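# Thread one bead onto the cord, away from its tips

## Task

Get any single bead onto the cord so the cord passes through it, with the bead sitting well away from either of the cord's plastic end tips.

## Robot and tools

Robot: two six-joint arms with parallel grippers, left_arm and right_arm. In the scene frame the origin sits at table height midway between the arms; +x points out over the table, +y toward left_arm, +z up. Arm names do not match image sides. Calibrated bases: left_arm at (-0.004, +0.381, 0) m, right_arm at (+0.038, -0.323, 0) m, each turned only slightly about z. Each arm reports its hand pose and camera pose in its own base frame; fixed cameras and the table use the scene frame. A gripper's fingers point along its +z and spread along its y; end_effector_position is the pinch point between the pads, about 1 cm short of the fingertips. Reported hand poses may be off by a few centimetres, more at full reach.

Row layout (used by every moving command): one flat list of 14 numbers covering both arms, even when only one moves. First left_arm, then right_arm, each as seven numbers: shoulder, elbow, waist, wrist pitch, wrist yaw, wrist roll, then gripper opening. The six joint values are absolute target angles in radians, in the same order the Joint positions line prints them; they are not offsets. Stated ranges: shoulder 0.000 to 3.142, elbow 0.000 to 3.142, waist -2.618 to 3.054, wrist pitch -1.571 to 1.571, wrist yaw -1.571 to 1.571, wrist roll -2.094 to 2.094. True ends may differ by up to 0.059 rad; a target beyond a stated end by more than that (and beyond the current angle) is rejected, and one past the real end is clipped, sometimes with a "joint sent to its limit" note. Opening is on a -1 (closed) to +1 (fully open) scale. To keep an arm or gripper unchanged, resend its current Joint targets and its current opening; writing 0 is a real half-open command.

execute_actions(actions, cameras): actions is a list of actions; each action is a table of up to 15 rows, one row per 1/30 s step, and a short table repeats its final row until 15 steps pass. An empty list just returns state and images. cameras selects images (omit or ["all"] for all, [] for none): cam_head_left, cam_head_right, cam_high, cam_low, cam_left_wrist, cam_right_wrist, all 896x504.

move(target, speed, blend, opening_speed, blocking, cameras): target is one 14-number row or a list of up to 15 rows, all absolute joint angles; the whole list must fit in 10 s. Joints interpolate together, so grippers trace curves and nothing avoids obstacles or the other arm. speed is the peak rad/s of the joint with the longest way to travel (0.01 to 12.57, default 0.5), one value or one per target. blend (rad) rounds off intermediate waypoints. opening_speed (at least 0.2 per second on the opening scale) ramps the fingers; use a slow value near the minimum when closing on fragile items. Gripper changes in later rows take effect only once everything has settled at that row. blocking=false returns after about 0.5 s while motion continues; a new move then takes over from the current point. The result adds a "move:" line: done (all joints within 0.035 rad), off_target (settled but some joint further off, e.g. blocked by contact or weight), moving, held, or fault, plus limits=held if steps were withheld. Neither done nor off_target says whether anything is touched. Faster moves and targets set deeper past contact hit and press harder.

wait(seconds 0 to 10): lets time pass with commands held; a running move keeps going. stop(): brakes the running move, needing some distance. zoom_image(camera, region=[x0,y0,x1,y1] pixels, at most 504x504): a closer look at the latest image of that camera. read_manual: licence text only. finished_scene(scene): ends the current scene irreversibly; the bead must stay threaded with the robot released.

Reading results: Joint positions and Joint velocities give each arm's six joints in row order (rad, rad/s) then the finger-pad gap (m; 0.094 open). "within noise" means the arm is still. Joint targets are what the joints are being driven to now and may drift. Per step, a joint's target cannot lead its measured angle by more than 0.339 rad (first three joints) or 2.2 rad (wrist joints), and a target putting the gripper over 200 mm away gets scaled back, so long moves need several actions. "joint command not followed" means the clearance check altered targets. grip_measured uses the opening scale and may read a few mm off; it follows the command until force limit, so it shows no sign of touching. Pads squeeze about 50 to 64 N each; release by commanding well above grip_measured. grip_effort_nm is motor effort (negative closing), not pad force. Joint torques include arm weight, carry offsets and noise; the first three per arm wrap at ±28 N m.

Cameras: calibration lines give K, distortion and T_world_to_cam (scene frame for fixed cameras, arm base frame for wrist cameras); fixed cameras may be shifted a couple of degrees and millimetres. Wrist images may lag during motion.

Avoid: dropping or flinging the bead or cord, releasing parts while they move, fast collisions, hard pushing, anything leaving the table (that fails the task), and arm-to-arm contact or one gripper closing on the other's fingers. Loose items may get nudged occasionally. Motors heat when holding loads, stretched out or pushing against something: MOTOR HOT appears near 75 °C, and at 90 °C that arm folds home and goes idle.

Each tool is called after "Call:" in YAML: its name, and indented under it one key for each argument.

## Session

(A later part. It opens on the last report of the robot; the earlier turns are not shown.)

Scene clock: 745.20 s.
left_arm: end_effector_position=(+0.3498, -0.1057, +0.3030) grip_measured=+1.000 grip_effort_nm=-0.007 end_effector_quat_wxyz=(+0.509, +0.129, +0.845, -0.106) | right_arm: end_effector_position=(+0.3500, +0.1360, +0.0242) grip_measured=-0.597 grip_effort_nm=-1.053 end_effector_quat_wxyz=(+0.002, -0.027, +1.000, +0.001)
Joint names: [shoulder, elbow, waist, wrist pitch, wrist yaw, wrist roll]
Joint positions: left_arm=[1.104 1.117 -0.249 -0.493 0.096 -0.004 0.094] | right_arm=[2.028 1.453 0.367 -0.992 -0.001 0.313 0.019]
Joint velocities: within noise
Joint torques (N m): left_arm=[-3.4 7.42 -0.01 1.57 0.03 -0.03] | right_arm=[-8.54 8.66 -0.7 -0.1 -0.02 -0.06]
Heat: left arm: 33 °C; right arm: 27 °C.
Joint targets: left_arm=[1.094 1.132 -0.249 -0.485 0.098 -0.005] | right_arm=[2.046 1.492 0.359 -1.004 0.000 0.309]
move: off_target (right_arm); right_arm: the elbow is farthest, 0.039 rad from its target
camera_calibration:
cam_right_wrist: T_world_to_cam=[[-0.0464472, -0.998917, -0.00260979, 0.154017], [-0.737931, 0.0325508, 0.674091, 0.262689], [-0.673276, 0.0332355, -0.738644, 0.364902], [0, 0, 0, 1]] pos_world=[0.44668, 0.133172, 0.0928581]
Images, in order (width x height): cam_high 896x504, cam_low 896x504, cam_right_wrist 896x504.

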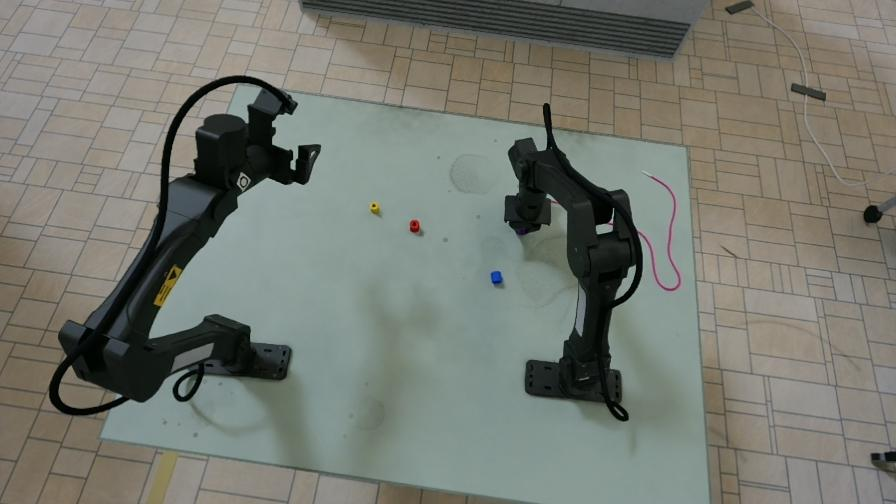

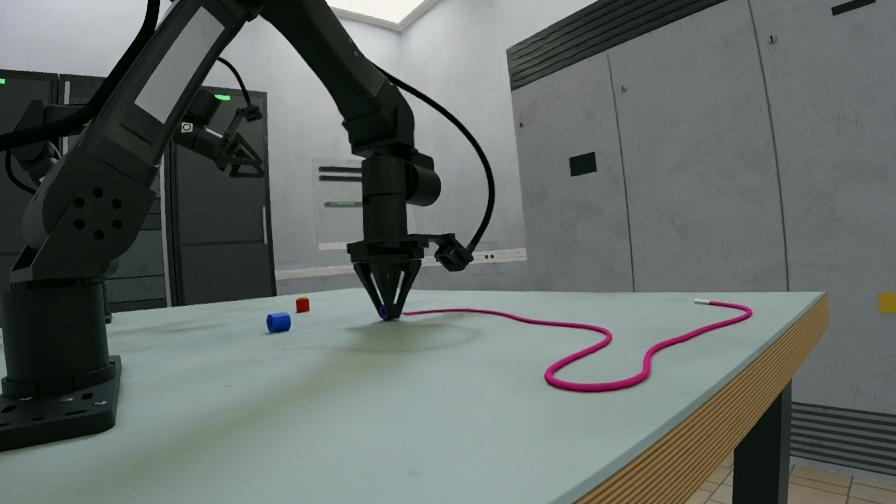

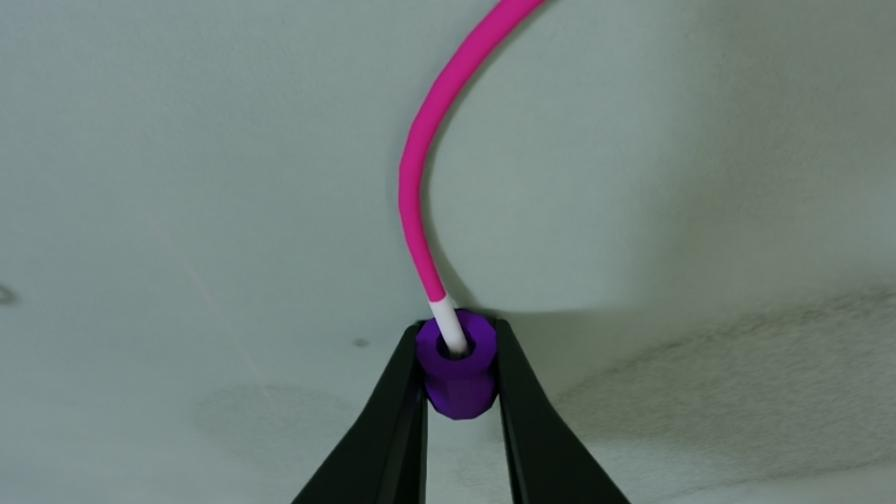

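Call:
move:
  target:
    - [1.094, 1.132, -0.249, -0.485, 0.098, -0.005, 1.0, 2.054, 1.4916, 0.359, -1.0045, 0.0, 0.309, -0.64]
    - [1.094, 1.132, -0.249, -0.485, 0.098, -0.005, 1.0, 2.054, 1.4916, 0.359, -1.0045, 0.0, 0.309, -0.1]
  speed: 0.15
  opening_speed: 0.6
  cameras: ["cam_right_wrist", "cam_low"]

Scene clock: 796.83 s.
left_arm: end_effector_position=(+0.3498, -0.1057, +0.3030) grip_measured=+1.000 grip_effort_nm=0.002 end_effector_quat_wxyz=(+0.509, +0.129, +0.845, -0.106) | right_arm: end_effector_position=(+0.3496, +0.1358, +0.0230) grip_measured=-0.103 grip_effort_nm=0.134 end_effector_quat_wxyz=(-0.001, -0.027, +1.000, +0.000)
Joint names: [shoulder, elbow, waist, wrist pitch, wrist yaw, wrist roll]
Joint positions: left_arm=[1.104 1.117 -0.249 -0.493 0.096 -0.004 0.094] | right_arm=[2.032 1.454 0.367 -0.994 -0.001 0.312 0.042]
Joint velocities: within noise
Joint torques (N m): left_arm=[-3.4 7.45 0.01 1.57 0.02 -0.02] | right_arm=[-8.32 8.55 -0.75 -0.09 -0.01 -0.02]
Heat: left arm: 33 °C; right arm: 30 °C.
Joint targets: left_arm=[1.094 1.132 -0.249 -0.485 0.098 -0.005] | right_arm=[2.054 1.492 0.359 -1.004 0.000 0.309]
move: off_target (right_arm); target 2's new numbers were sent with right_arm's elbow 0.037 rad from that target; right_arm: the elbow is farthest, 0.037 rad from its target
camera_calibration:
cam_right_wrist: T_world_to_cam=[[-0.0461269, -0.998935, -0.00067696, 0.153698], [-0.734807, 0.0334713, 0.67745, 0.26195], [-0.676706, 0.0317461, -0.735568, 0.365036], [0, 0, 0, 1]] pos_world=[0.446594, 0.133178, 0.0911553]
Images, in order (width x height): cam_low 896x504, cam_right_wrist 896x504.

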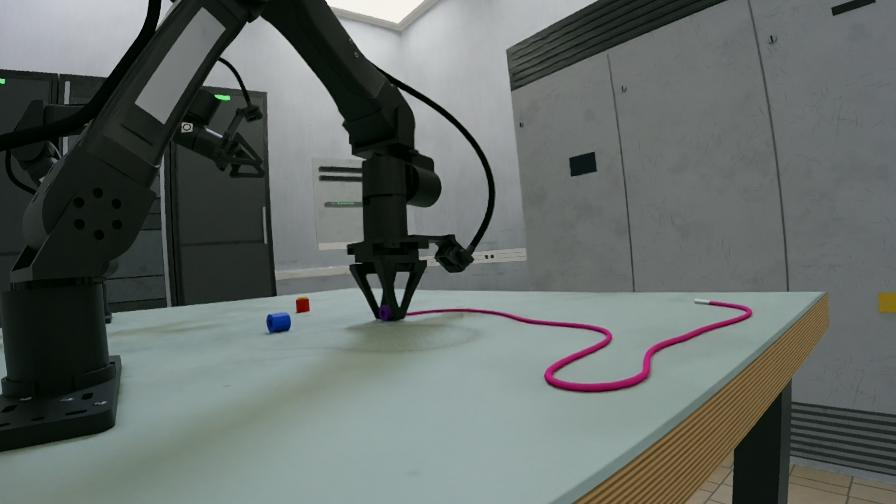

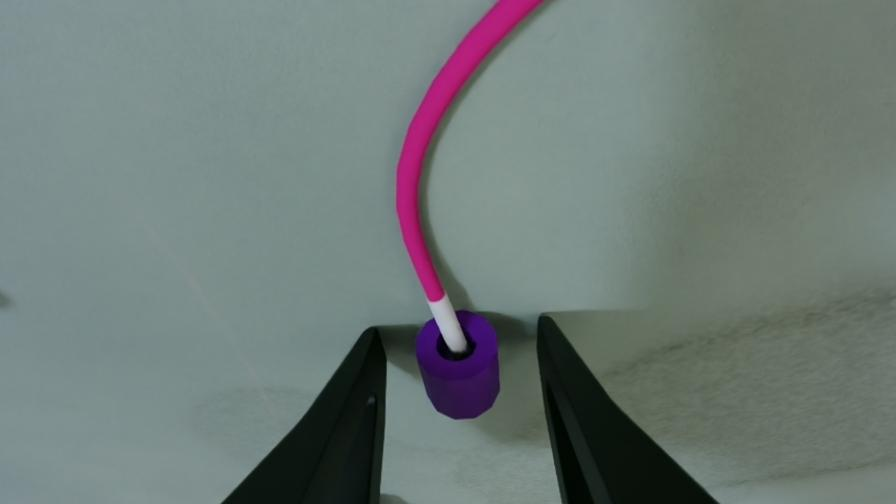

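Call:
move:
  target:
    - [1.094, 1.132, -0.249, -0.485, 0.098, -0.005, 1.0, 1.97, 1.585, 0.359, -1.14, 0.0, 0.309, -0.1]
    - [1.094, 1.132, -0.249, -0.485, 0.098, -0.005, 1.0, 2.105, 1.735, 0.356, -1.19, 0.0, 0.055, -0.1]
  speed: 0.5
  cameras: ["cam_right_wrist"]

Scene clock: 878.10 s.
left_arm: end_effector_position=(+0.3498, -0.1057, +0.3030) grip_measured=+1.000 grip_effort_nm=0.002 end_effector_quat_wxyz=(+0.509, +0.129, +0.845, -0.106) | right_arm: end_effector_position=(+0.3716, +0.1443, +0.0593) grip_measured=-0.103 grip_effort_nm=0.134 end_effector_quat_wxyz=(-0.003, -0.153, +0.988, +0.000)
Joint names: [shoulder, elbow, waist, wrist pitch, wrist yaw, wrist roll]
Joint positions: left_arm=[1.104 1.117 -0.249 -0.493 0.096 -0.004 0.094] | right_arm=[2.091 1.692 0.367 -1.177 -0.001 0.06 0.042]
Joint velocities: within noise
Joint torques (N m): left_arm=[-3.4 7.42 0.01 1.56 0.02 -0.02] | right_arm=[-9.63 9.25 -0.98 -0.11 -0.01 -0.05]
Heat: left arm: 33 °C; right arm: 30 °C.
Joint targets: left_arm=[1.094 1.132 -0.249 -0.485 0.098 -0.005] | right_arm=[2.105 1.735 0.356 -1.190 0.000 0.055]
move: off_target (right_arm); right_arm: the elbow is farthest, 0.043 rad from its target
camera_calibration:
cam_right_wrist: T_world_to_cam=[[0.20498, -0.978766, -0.000290708, 0.0669438], [-0.717065, -0.150375, 0.680591, 0.272967], [-0.666183, -0.139299, -0.732663, 0.427086], [0, 0, 0, 1]] pos_world=[0.466531, 0.166063, 0.127151]
Images, in order (width x height): cam_right_wrist 896x504.

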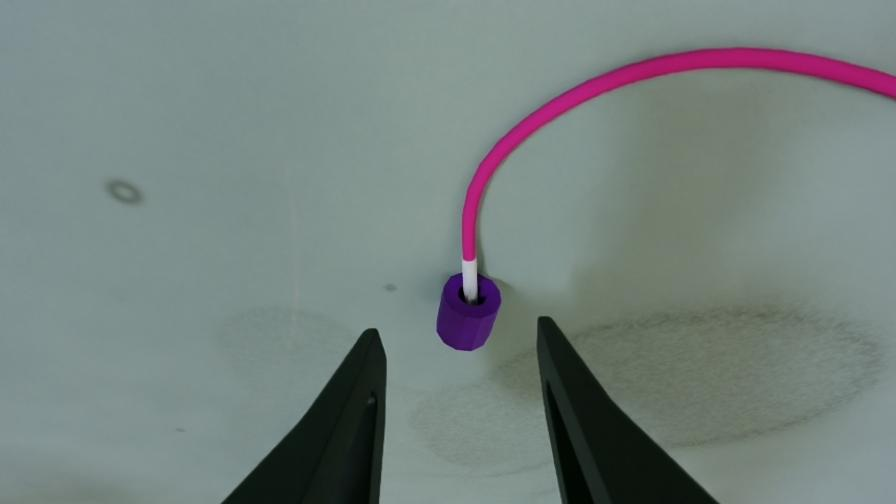

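Call:
move:
  target: [1.094, 1.132, -0.249, -0.485, 0.098, -0.005, 1.0, 2.142, 1.578, 0.35, -1.009, 0.0, 0.055, -0.1]
  speed: 0.2
  cameras: ["cam_right_wrist", "cam_low"]

Scene clock: 896.80 s.
left_arm: end_effector_position=(+0.3498, -0.1057, +0.3030) grip_measured=+1.000 grip_effort_nm=-0.002 end_effector_quat_wxyz=(+0.509, +0.129, +0.845, -0.106) | right_arm: end_effector_position=(+0.3734, +0.1414, +0.0234) grip_measured=-0.103 grip_effort_nm=0.134 end_effector_quat_wxyz=(-0.002, -0.150, +0.989, +0.000)
Joint names: [shoulder, elbow, waist, wrist pitch, wrist yaw, wrist roll]
Joint positions: left_arm=[1.104 1.117 -0.249 -0.493 0.096 -0.004 0.094] | right_arm=[2.124 1.596 0.359 -1.047 -0.001 0.058 0.042]
Joint velocities: within noise
Joint torques (N m): left_arm=[-3.4 7.45 0.01 1.57 0.02 -0.02] | right_arm=[-9.37 4.51 -0.79 0.38 0 -0.03]
Heat: left arm: 33 °C; right arm: 29 °C.
Joint targets: left_arm=[1.094 1.132 -0.249 -0.485 0.098 -0.005] | right_arm=[2.142 1.578 0.350 -1.009 0.000 0.055]
move: off_target (right_arm); right_arm: the wrist pitch is farthest, 0.038 rad from its target
camera_calibration:
cam_right_wrist: T_world_to_cam=[[0.198275, -0.980146, -0.000545891, 0.0664405], [-0.71903, -0.145832, 0.679506, 0.29835], [-0.666095, -0.134336, -0.73367, 0.400652], [0, 0, 0, 1]] pos_world=[0.468221, 0.162453, 0.0912525]
Images, in order (width x height): cam_low 896x504, cam_right_wrist 896x504.

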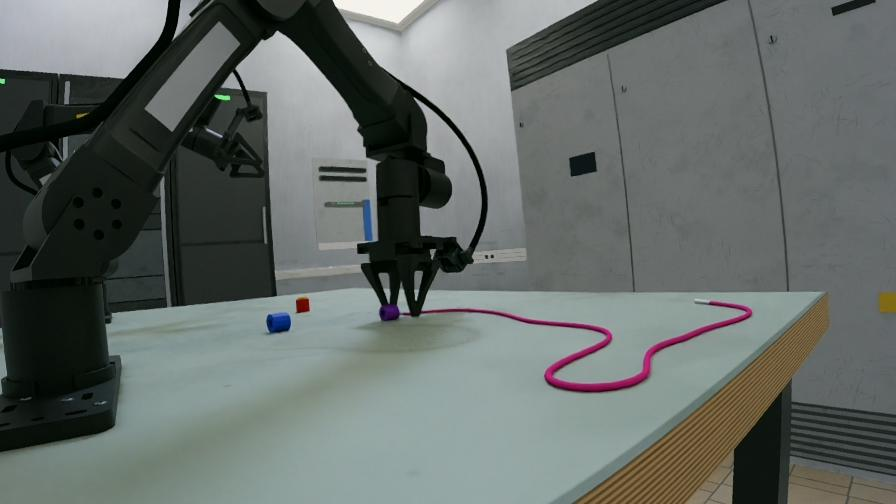

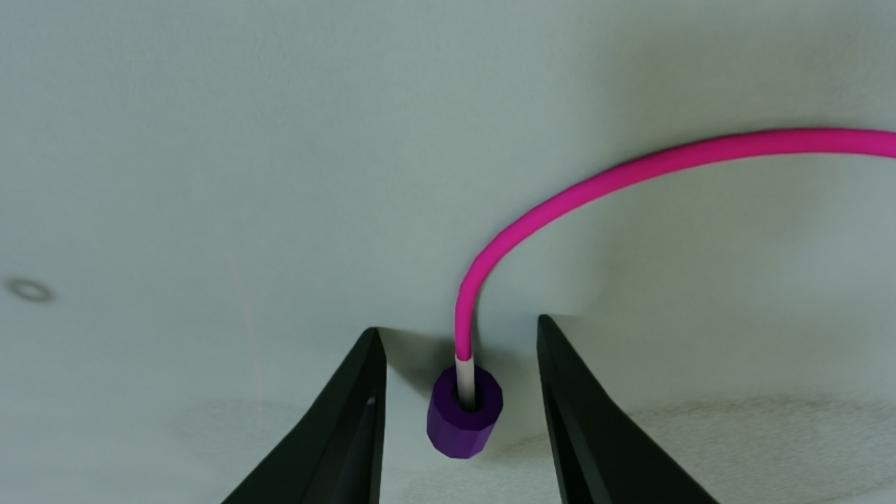

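Call:
move:
  target: [1.094, 1.132, -0.249, -0.485, 0.098, -0.005, 1.0, 2.142, 1.578, 0.35, -1.009, 0.0, 0.055, -0.97]
  speed: 0.2
  opening_speed: 0.5
  cameras: ["cam_right_wrist", "cam_low"]

Call:
zoom_image:
  camera: "cam_right_wrist"
  region: [400, 270, 530, 490]

Call:
zoom_image:
  camera: "cam_low"
  region: [350, 250, 470, 340]

Scene clock: 909.37 s.
left_arm: end_effector_position=(+0.3498, -0.1057, +0.3030) grip_measured=+1.000 grip_effort_nm=0.007 end_effector_quat_wxyz=(+0.509, +0.129, +0.845, -0.106) | right_arm: end_effector_position=(+0.3757, +0.1428, +0.0234) grip_measured=-0.932 grip_effort_nm=-1.009 end_effector_quat_wxyz=(+0.003, -0.150, +0.989, +0.003)
Joint names: [shoulder, elbow, waist, wrist pitch, wrist yaw, wrist roll]
Joint positions: left_arm=[1.104 1.117 -0.249 -0.493 0.096 -0.004 0.094] | right_arm=[2.124 1.596 0.359 -1.037 -0.004 0.058 0.003]
Joint velocities: within noise
Joint torques (N m): left_arm=[-3.4 7.45 0.01 1.57 0.02 -0.02] | right_arm=[-9.4 4.44 -0.75 0.28 0.03 -0.01]
Heat: left arm: 33 °C; right arm: 29 °C.
Joint targets: left_arm=[1.094 1.132 -0.249 -0.485 0.098 -0.005] | right_arm=[2.142 1.578 0.350 -1.009 0.000 0.055]
move: done
camera_calibration:
cam_right_wrist: T_world_to_cam=[[0.198673, -0.980052, -0.00527842, 0.067402], [-0.725003, -0.15059, 0.672082, 0.303296], [-0.65947, -0.129698, -0.740458, 0.399404], [0, 0, 0, 1]] pos_world=[0.469895, 0.163533, 0.0922582]
Images, in order (width x height): cam_low 896x504, cam_right_wrist 896x504.

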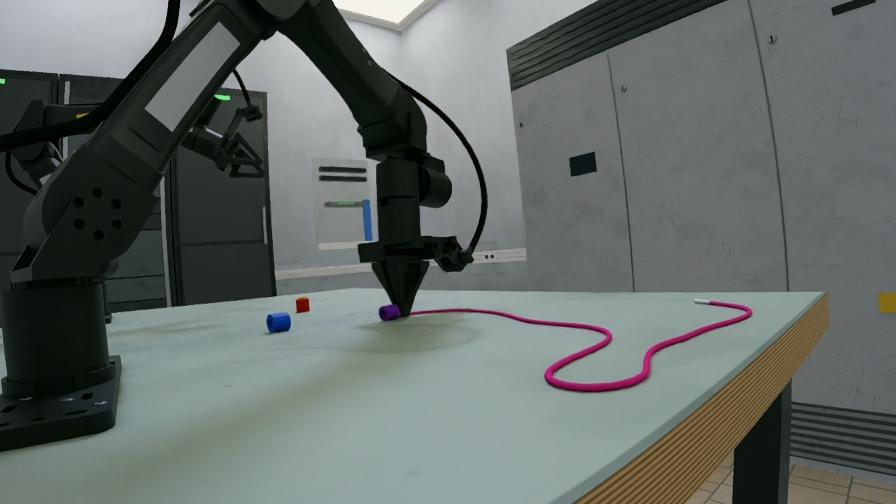

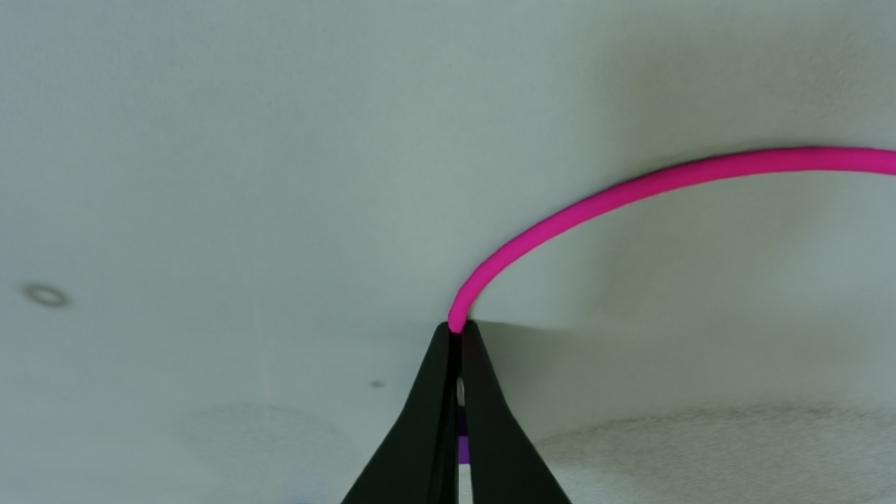

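Scaled by 2.291 from the camera's 896x504 image, which has a finer 1280x720 frame.

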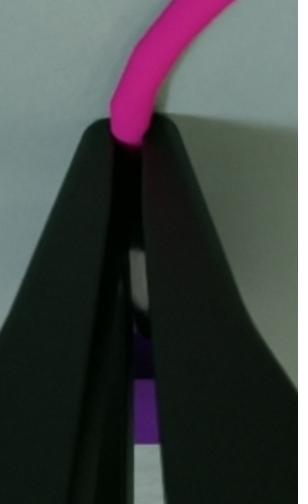

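Scaled by 4.200 from the camera's 896x504 image, which has a finer 1280x720 frame.

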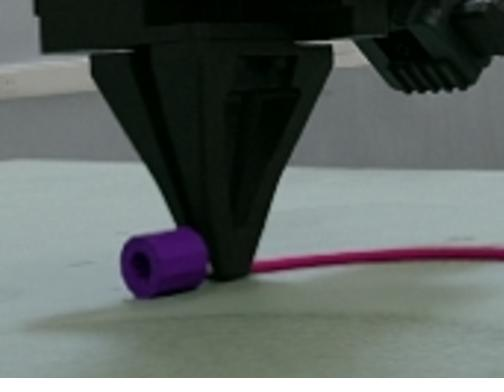

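Call:
move:
  target: [1.094, 1.132, -0.249, -0.485, 0.098, -0.005, 1.0, 2.238, 1.803, 0.352, -1.125, 0.0, 0.055, -0.97]
  speed: 0.15
  cameras: ["cam_right_wrist", "cam_low", "cam_high"]

Call:
zoom_image:
  camera: "cam_low"
  region: [350, 250, 470, 340]

Scene clock: 1025.43 s.
left_arm: end_effector_position=(+0.3498, -0.1057, +0.3030) grip_measured=+1.000 grip_effort_nm=0.002 end_effector_quat_wxyz=(+0.509, +0.129, +0.845, -0.106) | right_arm: end_effector_position=(+0.3986, +0.1514, +0.0279) grip_measured=-0.935 grip_effort_nm=-1.057 end_effector_quat_wxyz=(+0.002, -0.150, +0.989, +0.003)
Joint names: [shoulder, elbow, waist, wrist pitch, wrist yaw, wrist roll]
Joint positions: left_arm=[1.104 1.117 -0.249 -0.493 0.096 -0.004 0.094] | right_arm=[2.216 1.763 0.359 -1.113 -0.004 0.058 0.003]
Joint velocities: within noise
Joint torques (N m): left_arm=[-3.4 7.42 0.01 1.56 0.02 -0.02] | right_arm=[-9.99 9.01 -0.59 -0.13 0.03 -0.02]
Heat: left arm: 33 °C; right arm: 30 °C.
Joint targets: left_arm=[1.094 1.132 -0.249 -0.485 0.098 -0.005] | right_arm=[2.238 1.803 0.352 -1.125 0.000 0.055]
move: off_target (right_arm); right_arm: the elbow is farthest, 0.040 rad from its target
camera_calibration:
cam_right_wrist: T_world_to_cam=[[0.198642, -0.980059, -0.00507433, 0.0712625], [-0.724312, -0.15029, 0.672894, 0.317847], [-0.660238, -0.129989, -0.739722, 0.419445], [0, 0, 0, 1]] pos_world=[0.492998, 0.172134, 0.0967573]
Images, in order (width x height): cam_high 896x504, cam_low 896x504, cam_right_wrist 896x504.

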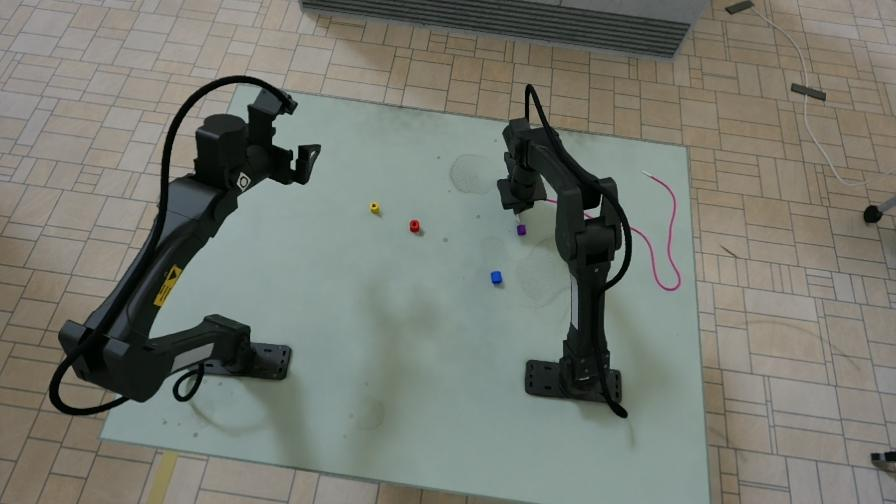

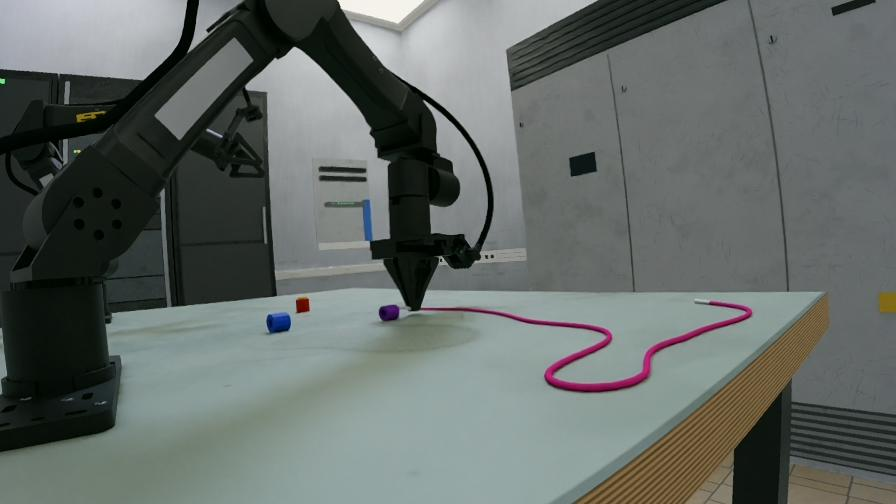

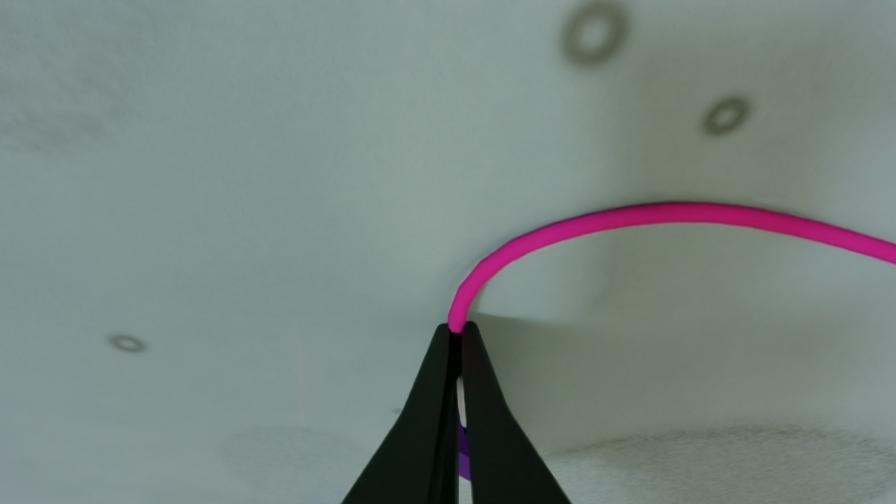

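Scaled by 4.200 from the camera's 896x504 image, which has a finer 1280x720 frame.

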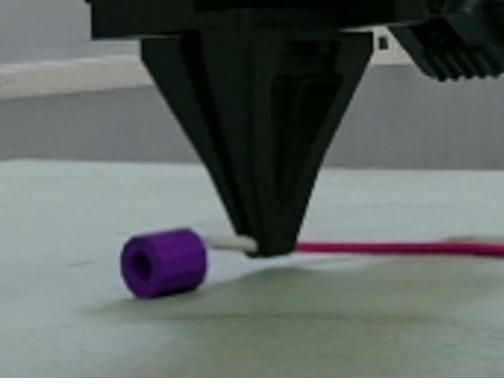

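Call:
move:
  target:
    - [1.094, 1.132, -0.249, -0.485, 0.098, -0.005, 1.0, 2.17, 1.944, 0.352, -1.289, 0.0, 0.055, -0.97]
    - [1.094, 1.132, -0.249, -0.485, 0.098, -0.005, 1.0, 1.888, 1.788, 0.352, -1.469, 0.0, 0.055, -0.97]
  speed: 0.4
  blend: 0.05

Scene clock: 1058.10 s.
left_arm: end_effector_position=(+0.3498, -0.1057, +0.3030) grip_measured=+1.000 grip_effort_nm=0.007 end_effector_quat_wxyz=(+0.509, +0.129, +0.845, -0.106) | right_arm: end_effector_position=(+0.3377, +0.1286, +0.1487) grip_measured=-0.935 grip_effort_nm=-1.053 end_effector_quat_wxyz=(-0.001, -0.150, +0.989, +0.002)
Joint names: [shoulder, elbow, waist, wrist pitch, wrist yaw, wrist roll]
Joint positions: left_arm=[1.104 1.117 -0.249 -0.493 0.096 -0.004 0.094] | right_arm=[1.925 1.808 0.359 -1.455 -0.004 0.058 0.003]
Joint velocities: within noise
Joint torques (N m): left_arm=[-3.4 7.42 0.01 1.56 0.02 -0.02] | right_arm=[-12.34 4.48 -0.66 -0.11 0.03 -0.02]
Heat: left arm: 33 °C; right arm: 31 °C.
Joint targets: left_arm=[1.094 1.132 -0.249 -0.485 0.098 -0.005] | right_arm=[1.888 1.788 0.352 -1.469 0.000 0.055]
move: off_target (right_arm); right_arm: the shoulder is farthest, 0.037 rad from its target
camera_calibration:
cam_right_wrist: T_world_to_cam=[[0.198619, -0.980069, -0.00399434, 0.0614227], [-0.719927, -0.148662, 0.677942, 0.186585], [-0.665023, -0.131777, -0.735105, 0.466735], [0, 0, 0, 1]] pos_world=[0.432517, 0.149441, 0.216851]

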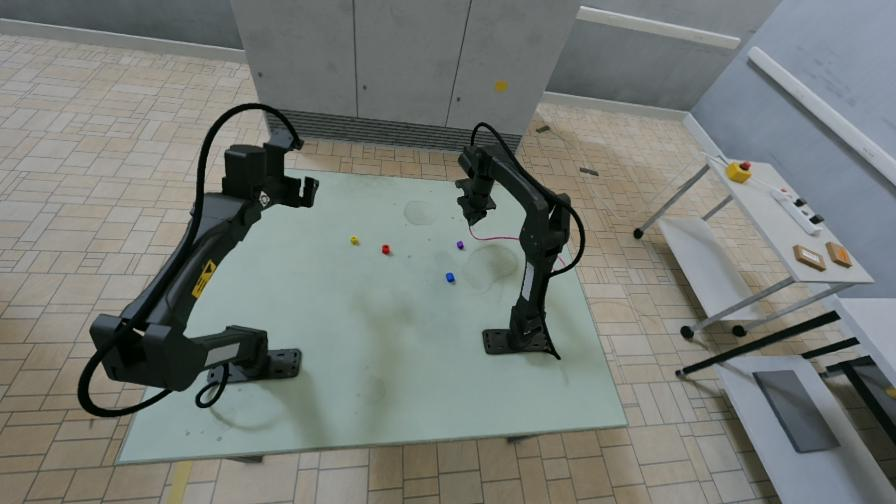

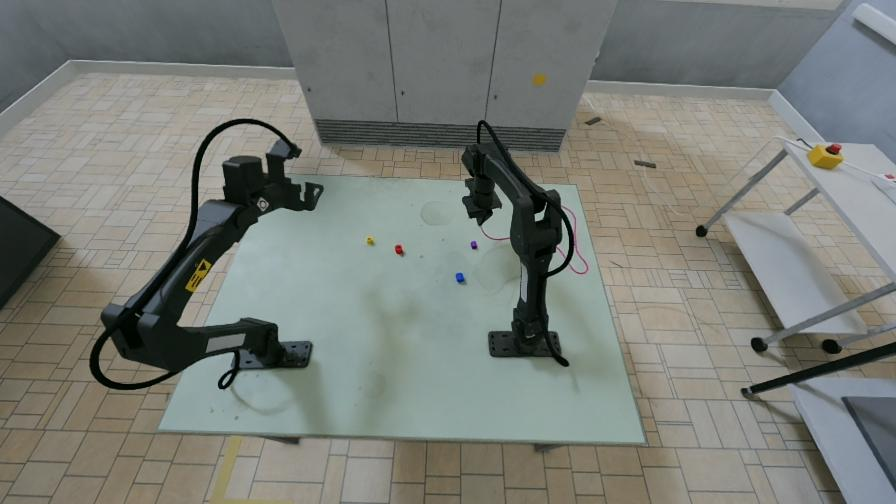

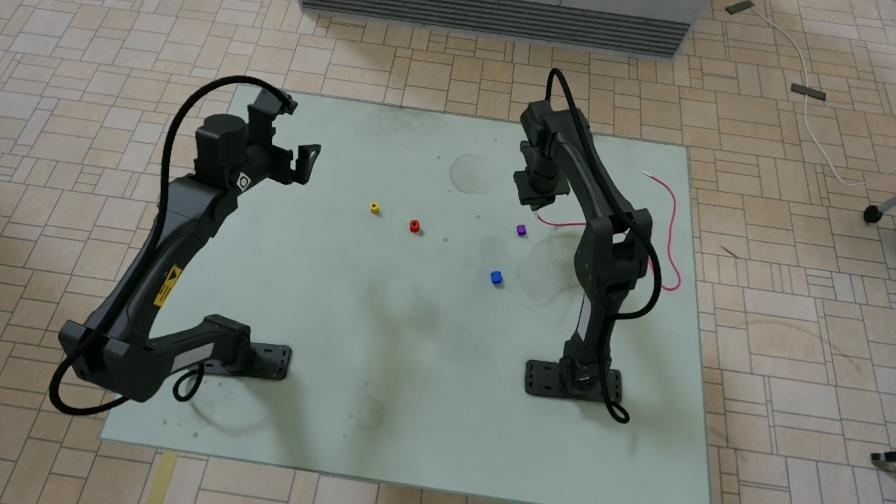

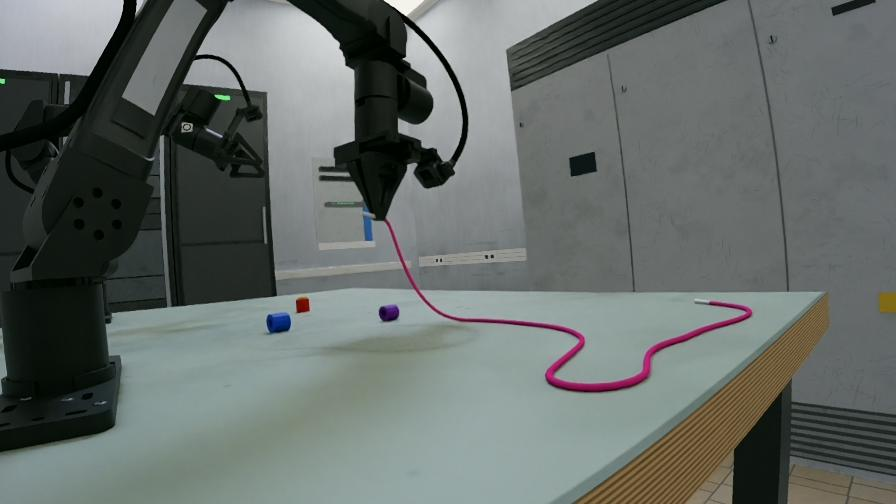

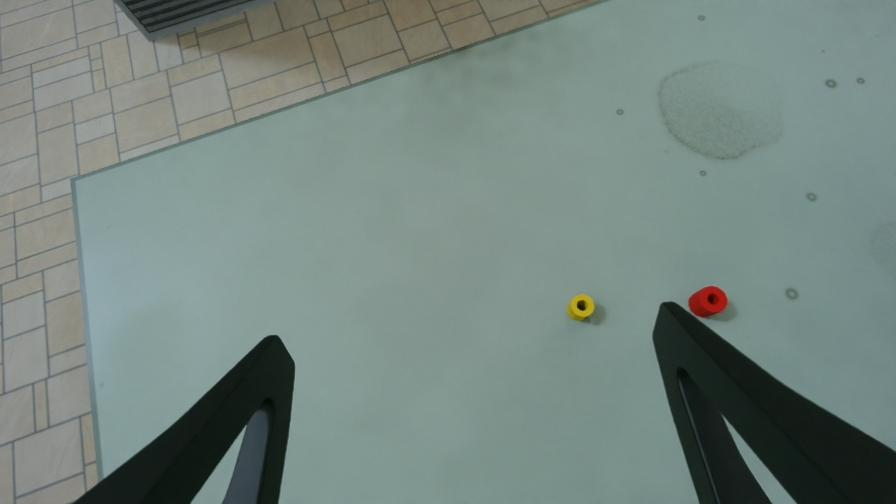

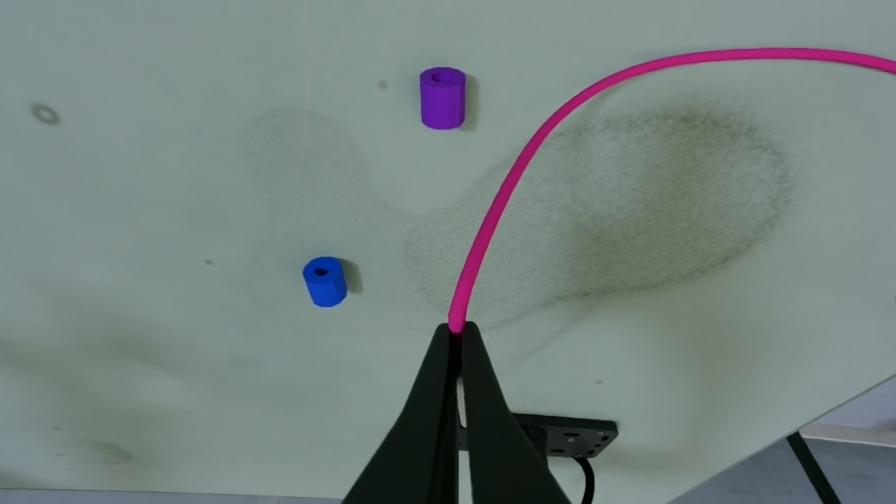

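Call:
move:
  target: [1.094, 1.132, -0.249, -0.485, 0.098, -0.005, 1.0, 1.713, 1.062, 0.14, -0.88, 0.0, 0.055, -0.97]
  speed: 0.4
  cameras: ["cam_right_wrist", "cam_low", "cam_high"]

Call:
zoom_image:
  camera: "cam_low"
  region: [290, 240, 470, 350]

Scene clock: 1271.77 s.
left_arm: end_effector_position=(+0.3498, -0.1057, +0.3030) grip_measured=+1.000 grip_effort_nm=-0.002 end_effector_quat_wxyz=(+0.509, +0.129, +0.845, -0.106) | right_arm: end_effector_position=(+0.2894, +0.0444, +0.0236) grip_measured=-0.935 grip_effort_nm=-1.057 end_effector_quat_wxyz=(-0.007, -0.044, +0.999, +0.002)
Joint names: [shoulder, elbow, waist, wrist pitch, wrist yaw, wrist roll]
Joint positions: left_arm=[1.104 1.117 -0.249 -0.493 0.096 -0.004 0.094] | right_arm=[1.751 1.076 0.146 -0.908 -0.004 0.058 0.003]
Joint velocities: within noise
Joint torques (N m): left_arm=[-3.38 7.43 0.01 1.56 0.02 -0.01] | right_arm=[-10.24 4.38 -0.55 0.21 0.02 -0.02]
Heat: left arm: 33 °C; right arm: 38 °C.
Joint targets: left_arm=[1.094 1.132 -0.249 -0.485 0.098 -0.005] | right_arm=[1.713 1.062 0.140 -0.880 0.000 0.055]
move: off_target (right_arm); right_arm: the shoulder is farthest, 0.038 rad from its target
camera_calibration:
cam_right_wrist: T_world_to_cam=[[-0.0129181, -0.999914, -0.00226715, 0.0500092], [-0.727623, 0.00784507, 0.685932, 0.219183], [-0.685856, 0.0105106, -0.727662, 0.331023], [0, 0, 0, 1]] pos_world=[0.387163, 0.0448061, 0.0906414]
Images, in order (width x height): cam_high 896x504, cam_low 896x504, cam_right_wrist 896x504.

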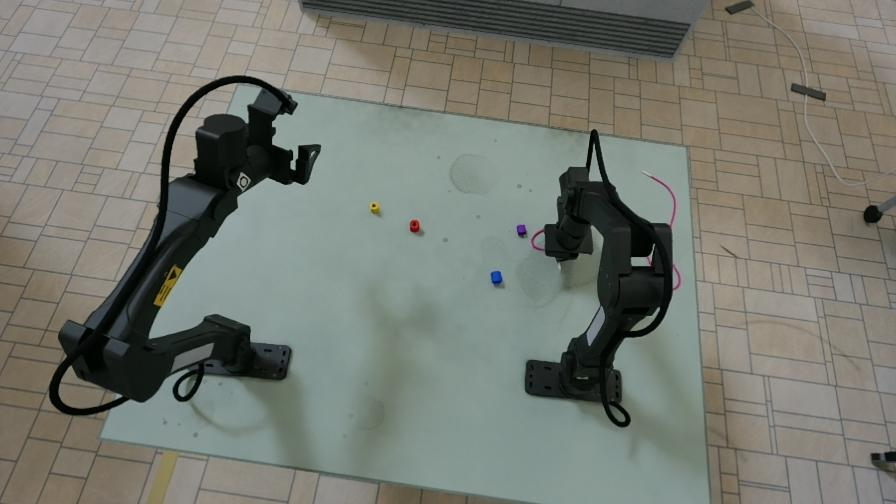

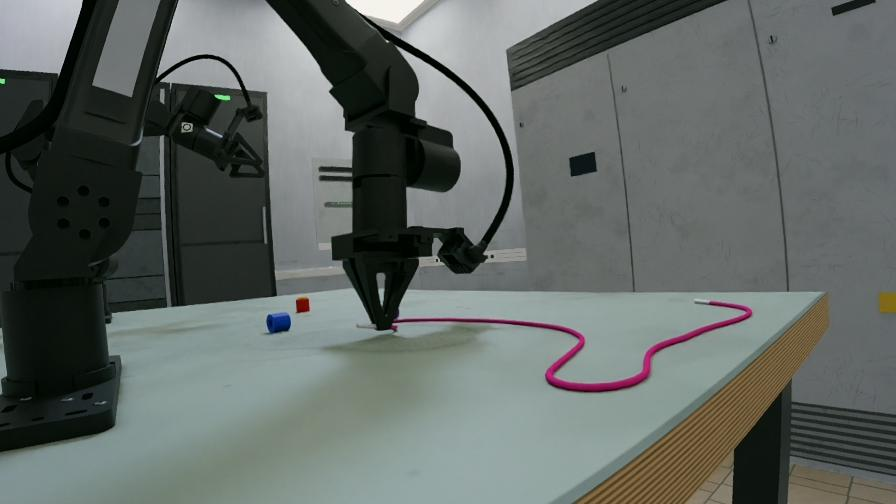

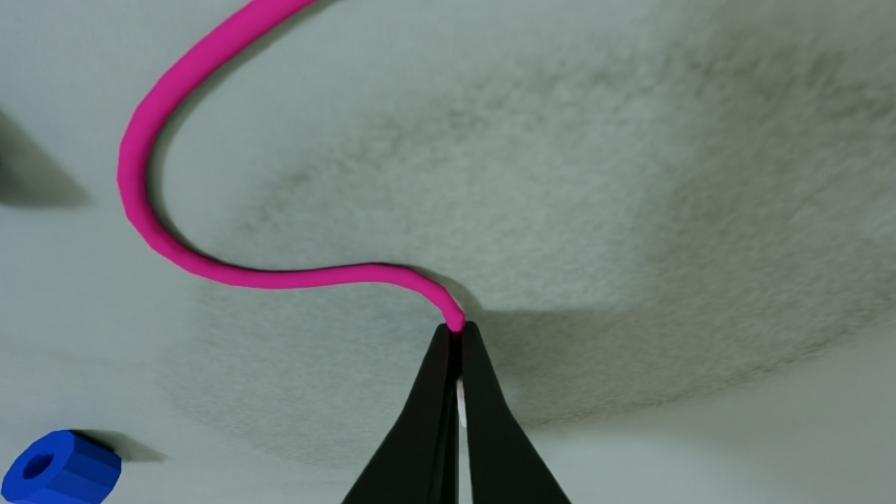

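Scaled by 2.800 from the camera's 896x504 image, which has a finer 1280x720 frame.

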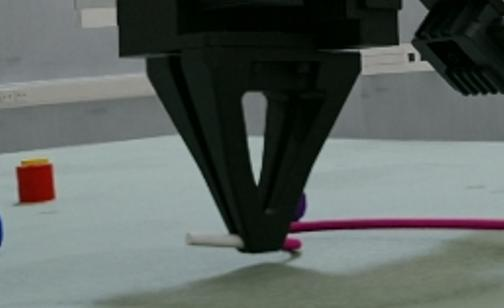

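Call:
move:
  target:
    - [1.094, 1.132, -0.249, -0.485, 0.098, -0.005, 1.0, 1.713, 1.062, 0.14, -0.88, 0.0, 0.055, -0.3]
    - [1.094, 1.132, -0.249, -0.485, 0.098, -0.005, 1.0, 1.57, 1.33, 0.22, -1.22, 0.0, 0.055, -0.1]
  speed: 0.5
  opening_speed: 1.0
  cameras: ["cam_right_wrist", "cam_low", "cam_high"]

Scene clock: 1298.43 s.
left_arm: end_effector_position=(+0.3498, -0.1057, +0.3030) grip_measured=+1.000 grip_effort_nm=0.002 end_effector_quat_wxyz=(+0.509, +0.129, +0.845, -0.106) | right_arm: end_effector_position=(+0.2866, +0.0640, +0.1195) grip_measured=-0.103 grip_effort_nm=0.134 end_effector_quat_wxyz=(+0.031, -0.078, +0.996, +0.006)
Joint names: [shoulder, elbow, waist, wrist pitch, wrist yaw, wrist roll]
Joint positions: left_arm=[1.104 1.117 -0.249 -0.493 0.096 -0.004 0.094] | right_arm=[1.596 1.296 0.214 -1.208 -0.004 0.058 0.042]
Joint velocities: within noise
Joint torques (N m): left_arm=[-3.38 7.43 0.01 1.56 0.02 -0.02] | right_arm=[-8.38 8.8 0.57 0.02 0.04 -0.01]
Heat: left arm: 33 °C; right arm: 36 °C.
Joint targets: left_arm=[1.094 1.132 -0.249 -0.485 0.098 -0.005] | right_arm=[1.570 1.330 0.220 -1.220 0.000 0.055]
move: done
camera_calibration:
cam_right_wrist: T_world_to_cam=[[0.0551242, -0.998379, -0.0141404, 0.0516647], [-0.774861, -0.051706, 0.630014, 0.175255], [-0.629724, -0.0237721, -0.776455, 0.390729], [0, 0, 0, 1]] pos_world=[0.379002, 0.0699312, 0.193701]
Images, in order (width x height): cam_high 896x504, cam_low 896x504, cam_right_wrist 896x504.

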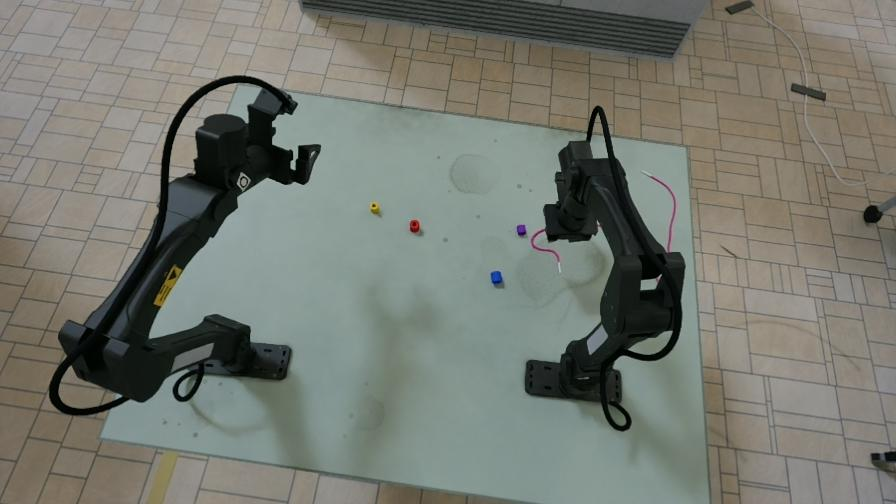

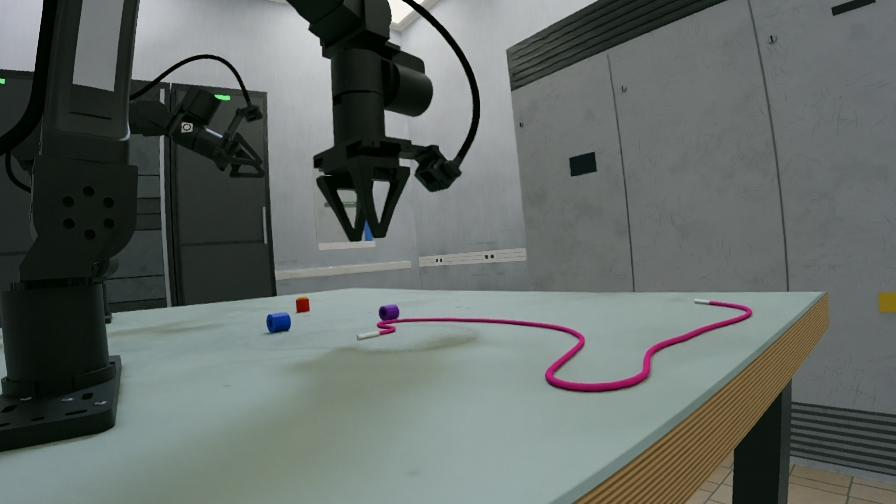

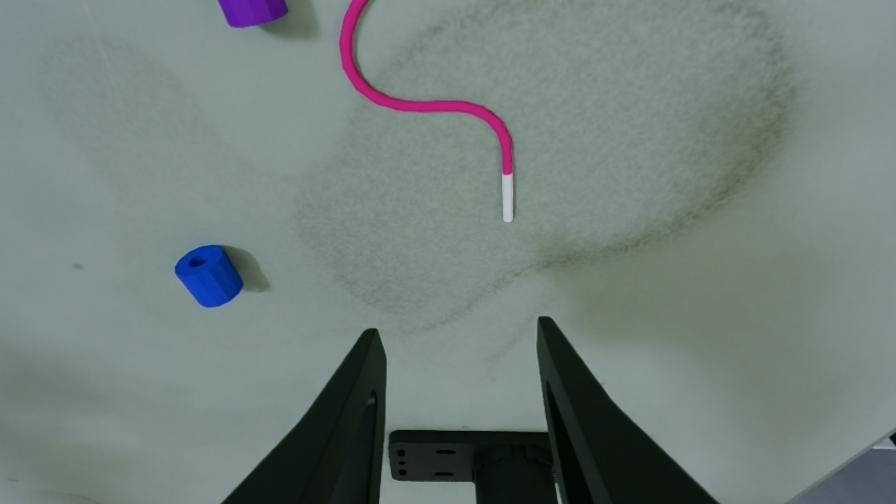

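Call:
move:
  target: [1.094, 1.132, -0.249, -0.485, 0.098, -0.005, 1.0, 1.832, 1.352, 0.291, -1.039, 0.0, -0.855, -0.3]
  speed: 0.7
  cameras: ["cam_right_wrist"]

Scene clock: 1339.77 s.
left_arm: end_effector_position=(+0.3498, -0.1057, +0.3030) grip_measured=+1.000 grip_effort_nm=-0.002 end_effector_quat_wxyz=(+0.509, +0.129, +0.845, -0.106) | right_arm: end_effector_position=(+0.3140, +0.0930, +0.0587) grip_measured=-0.297 grip_effort_nm=-0.183 end_effector_quat_wxyz=(-0.001, -0.536, +0.844, +0.001)
Joint names: [shoulder, elbow, waist, wrist pitch, wrist yaw, wrist roll]
Joint positions: left_arm=[1.104 1.117 -0.249 -0.493 0.096 -0.004 0.094] | right_arm=[1.82 1.31 0.284 -1.063 -0.002 -0.848 0.033]
Joint velocities: within noise
Joint torques (N m): left_arm=[-3.43 7.43 0.01 1.56 0.02 -0.02] | right_arm=[-7.28 9.05 0.62 0.25 -0.01 -0.06]
Heat: left arm: 33 °C; right arm: 34 °C.
Joint targets: left_arm=[1.094 1.132 -0.249 -0.485 0.098 -0.005] | right_arm=[1.832 1.352 0.291 -1.039 0.000 -0.855]
move: off_target (right_arm); right_arm: the elbow is farthest, 0.042 rad from its target
camera_calibration:
cam_right_wrist: T_world_to_cam=[[0.857512, -0.514455, -0.00299841, -0.21931], [-0.377147, -0.632585, 0.676459, 0.162679], [-0.349904, -0.578941, -0.736474, 0.322832], [0, 0, 0, 1]] pos_world=[0.362376, 0.176983, 0.127054]
Images, in order (width x height): cam_right_wrist 896x504.

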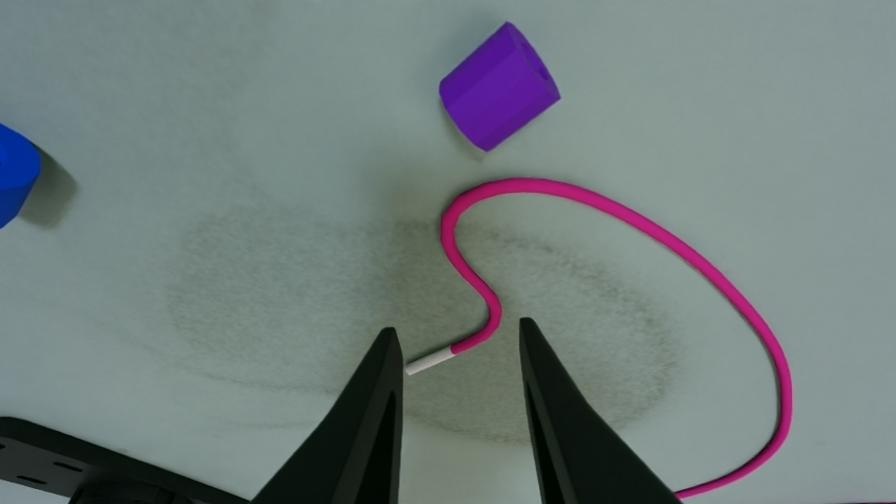

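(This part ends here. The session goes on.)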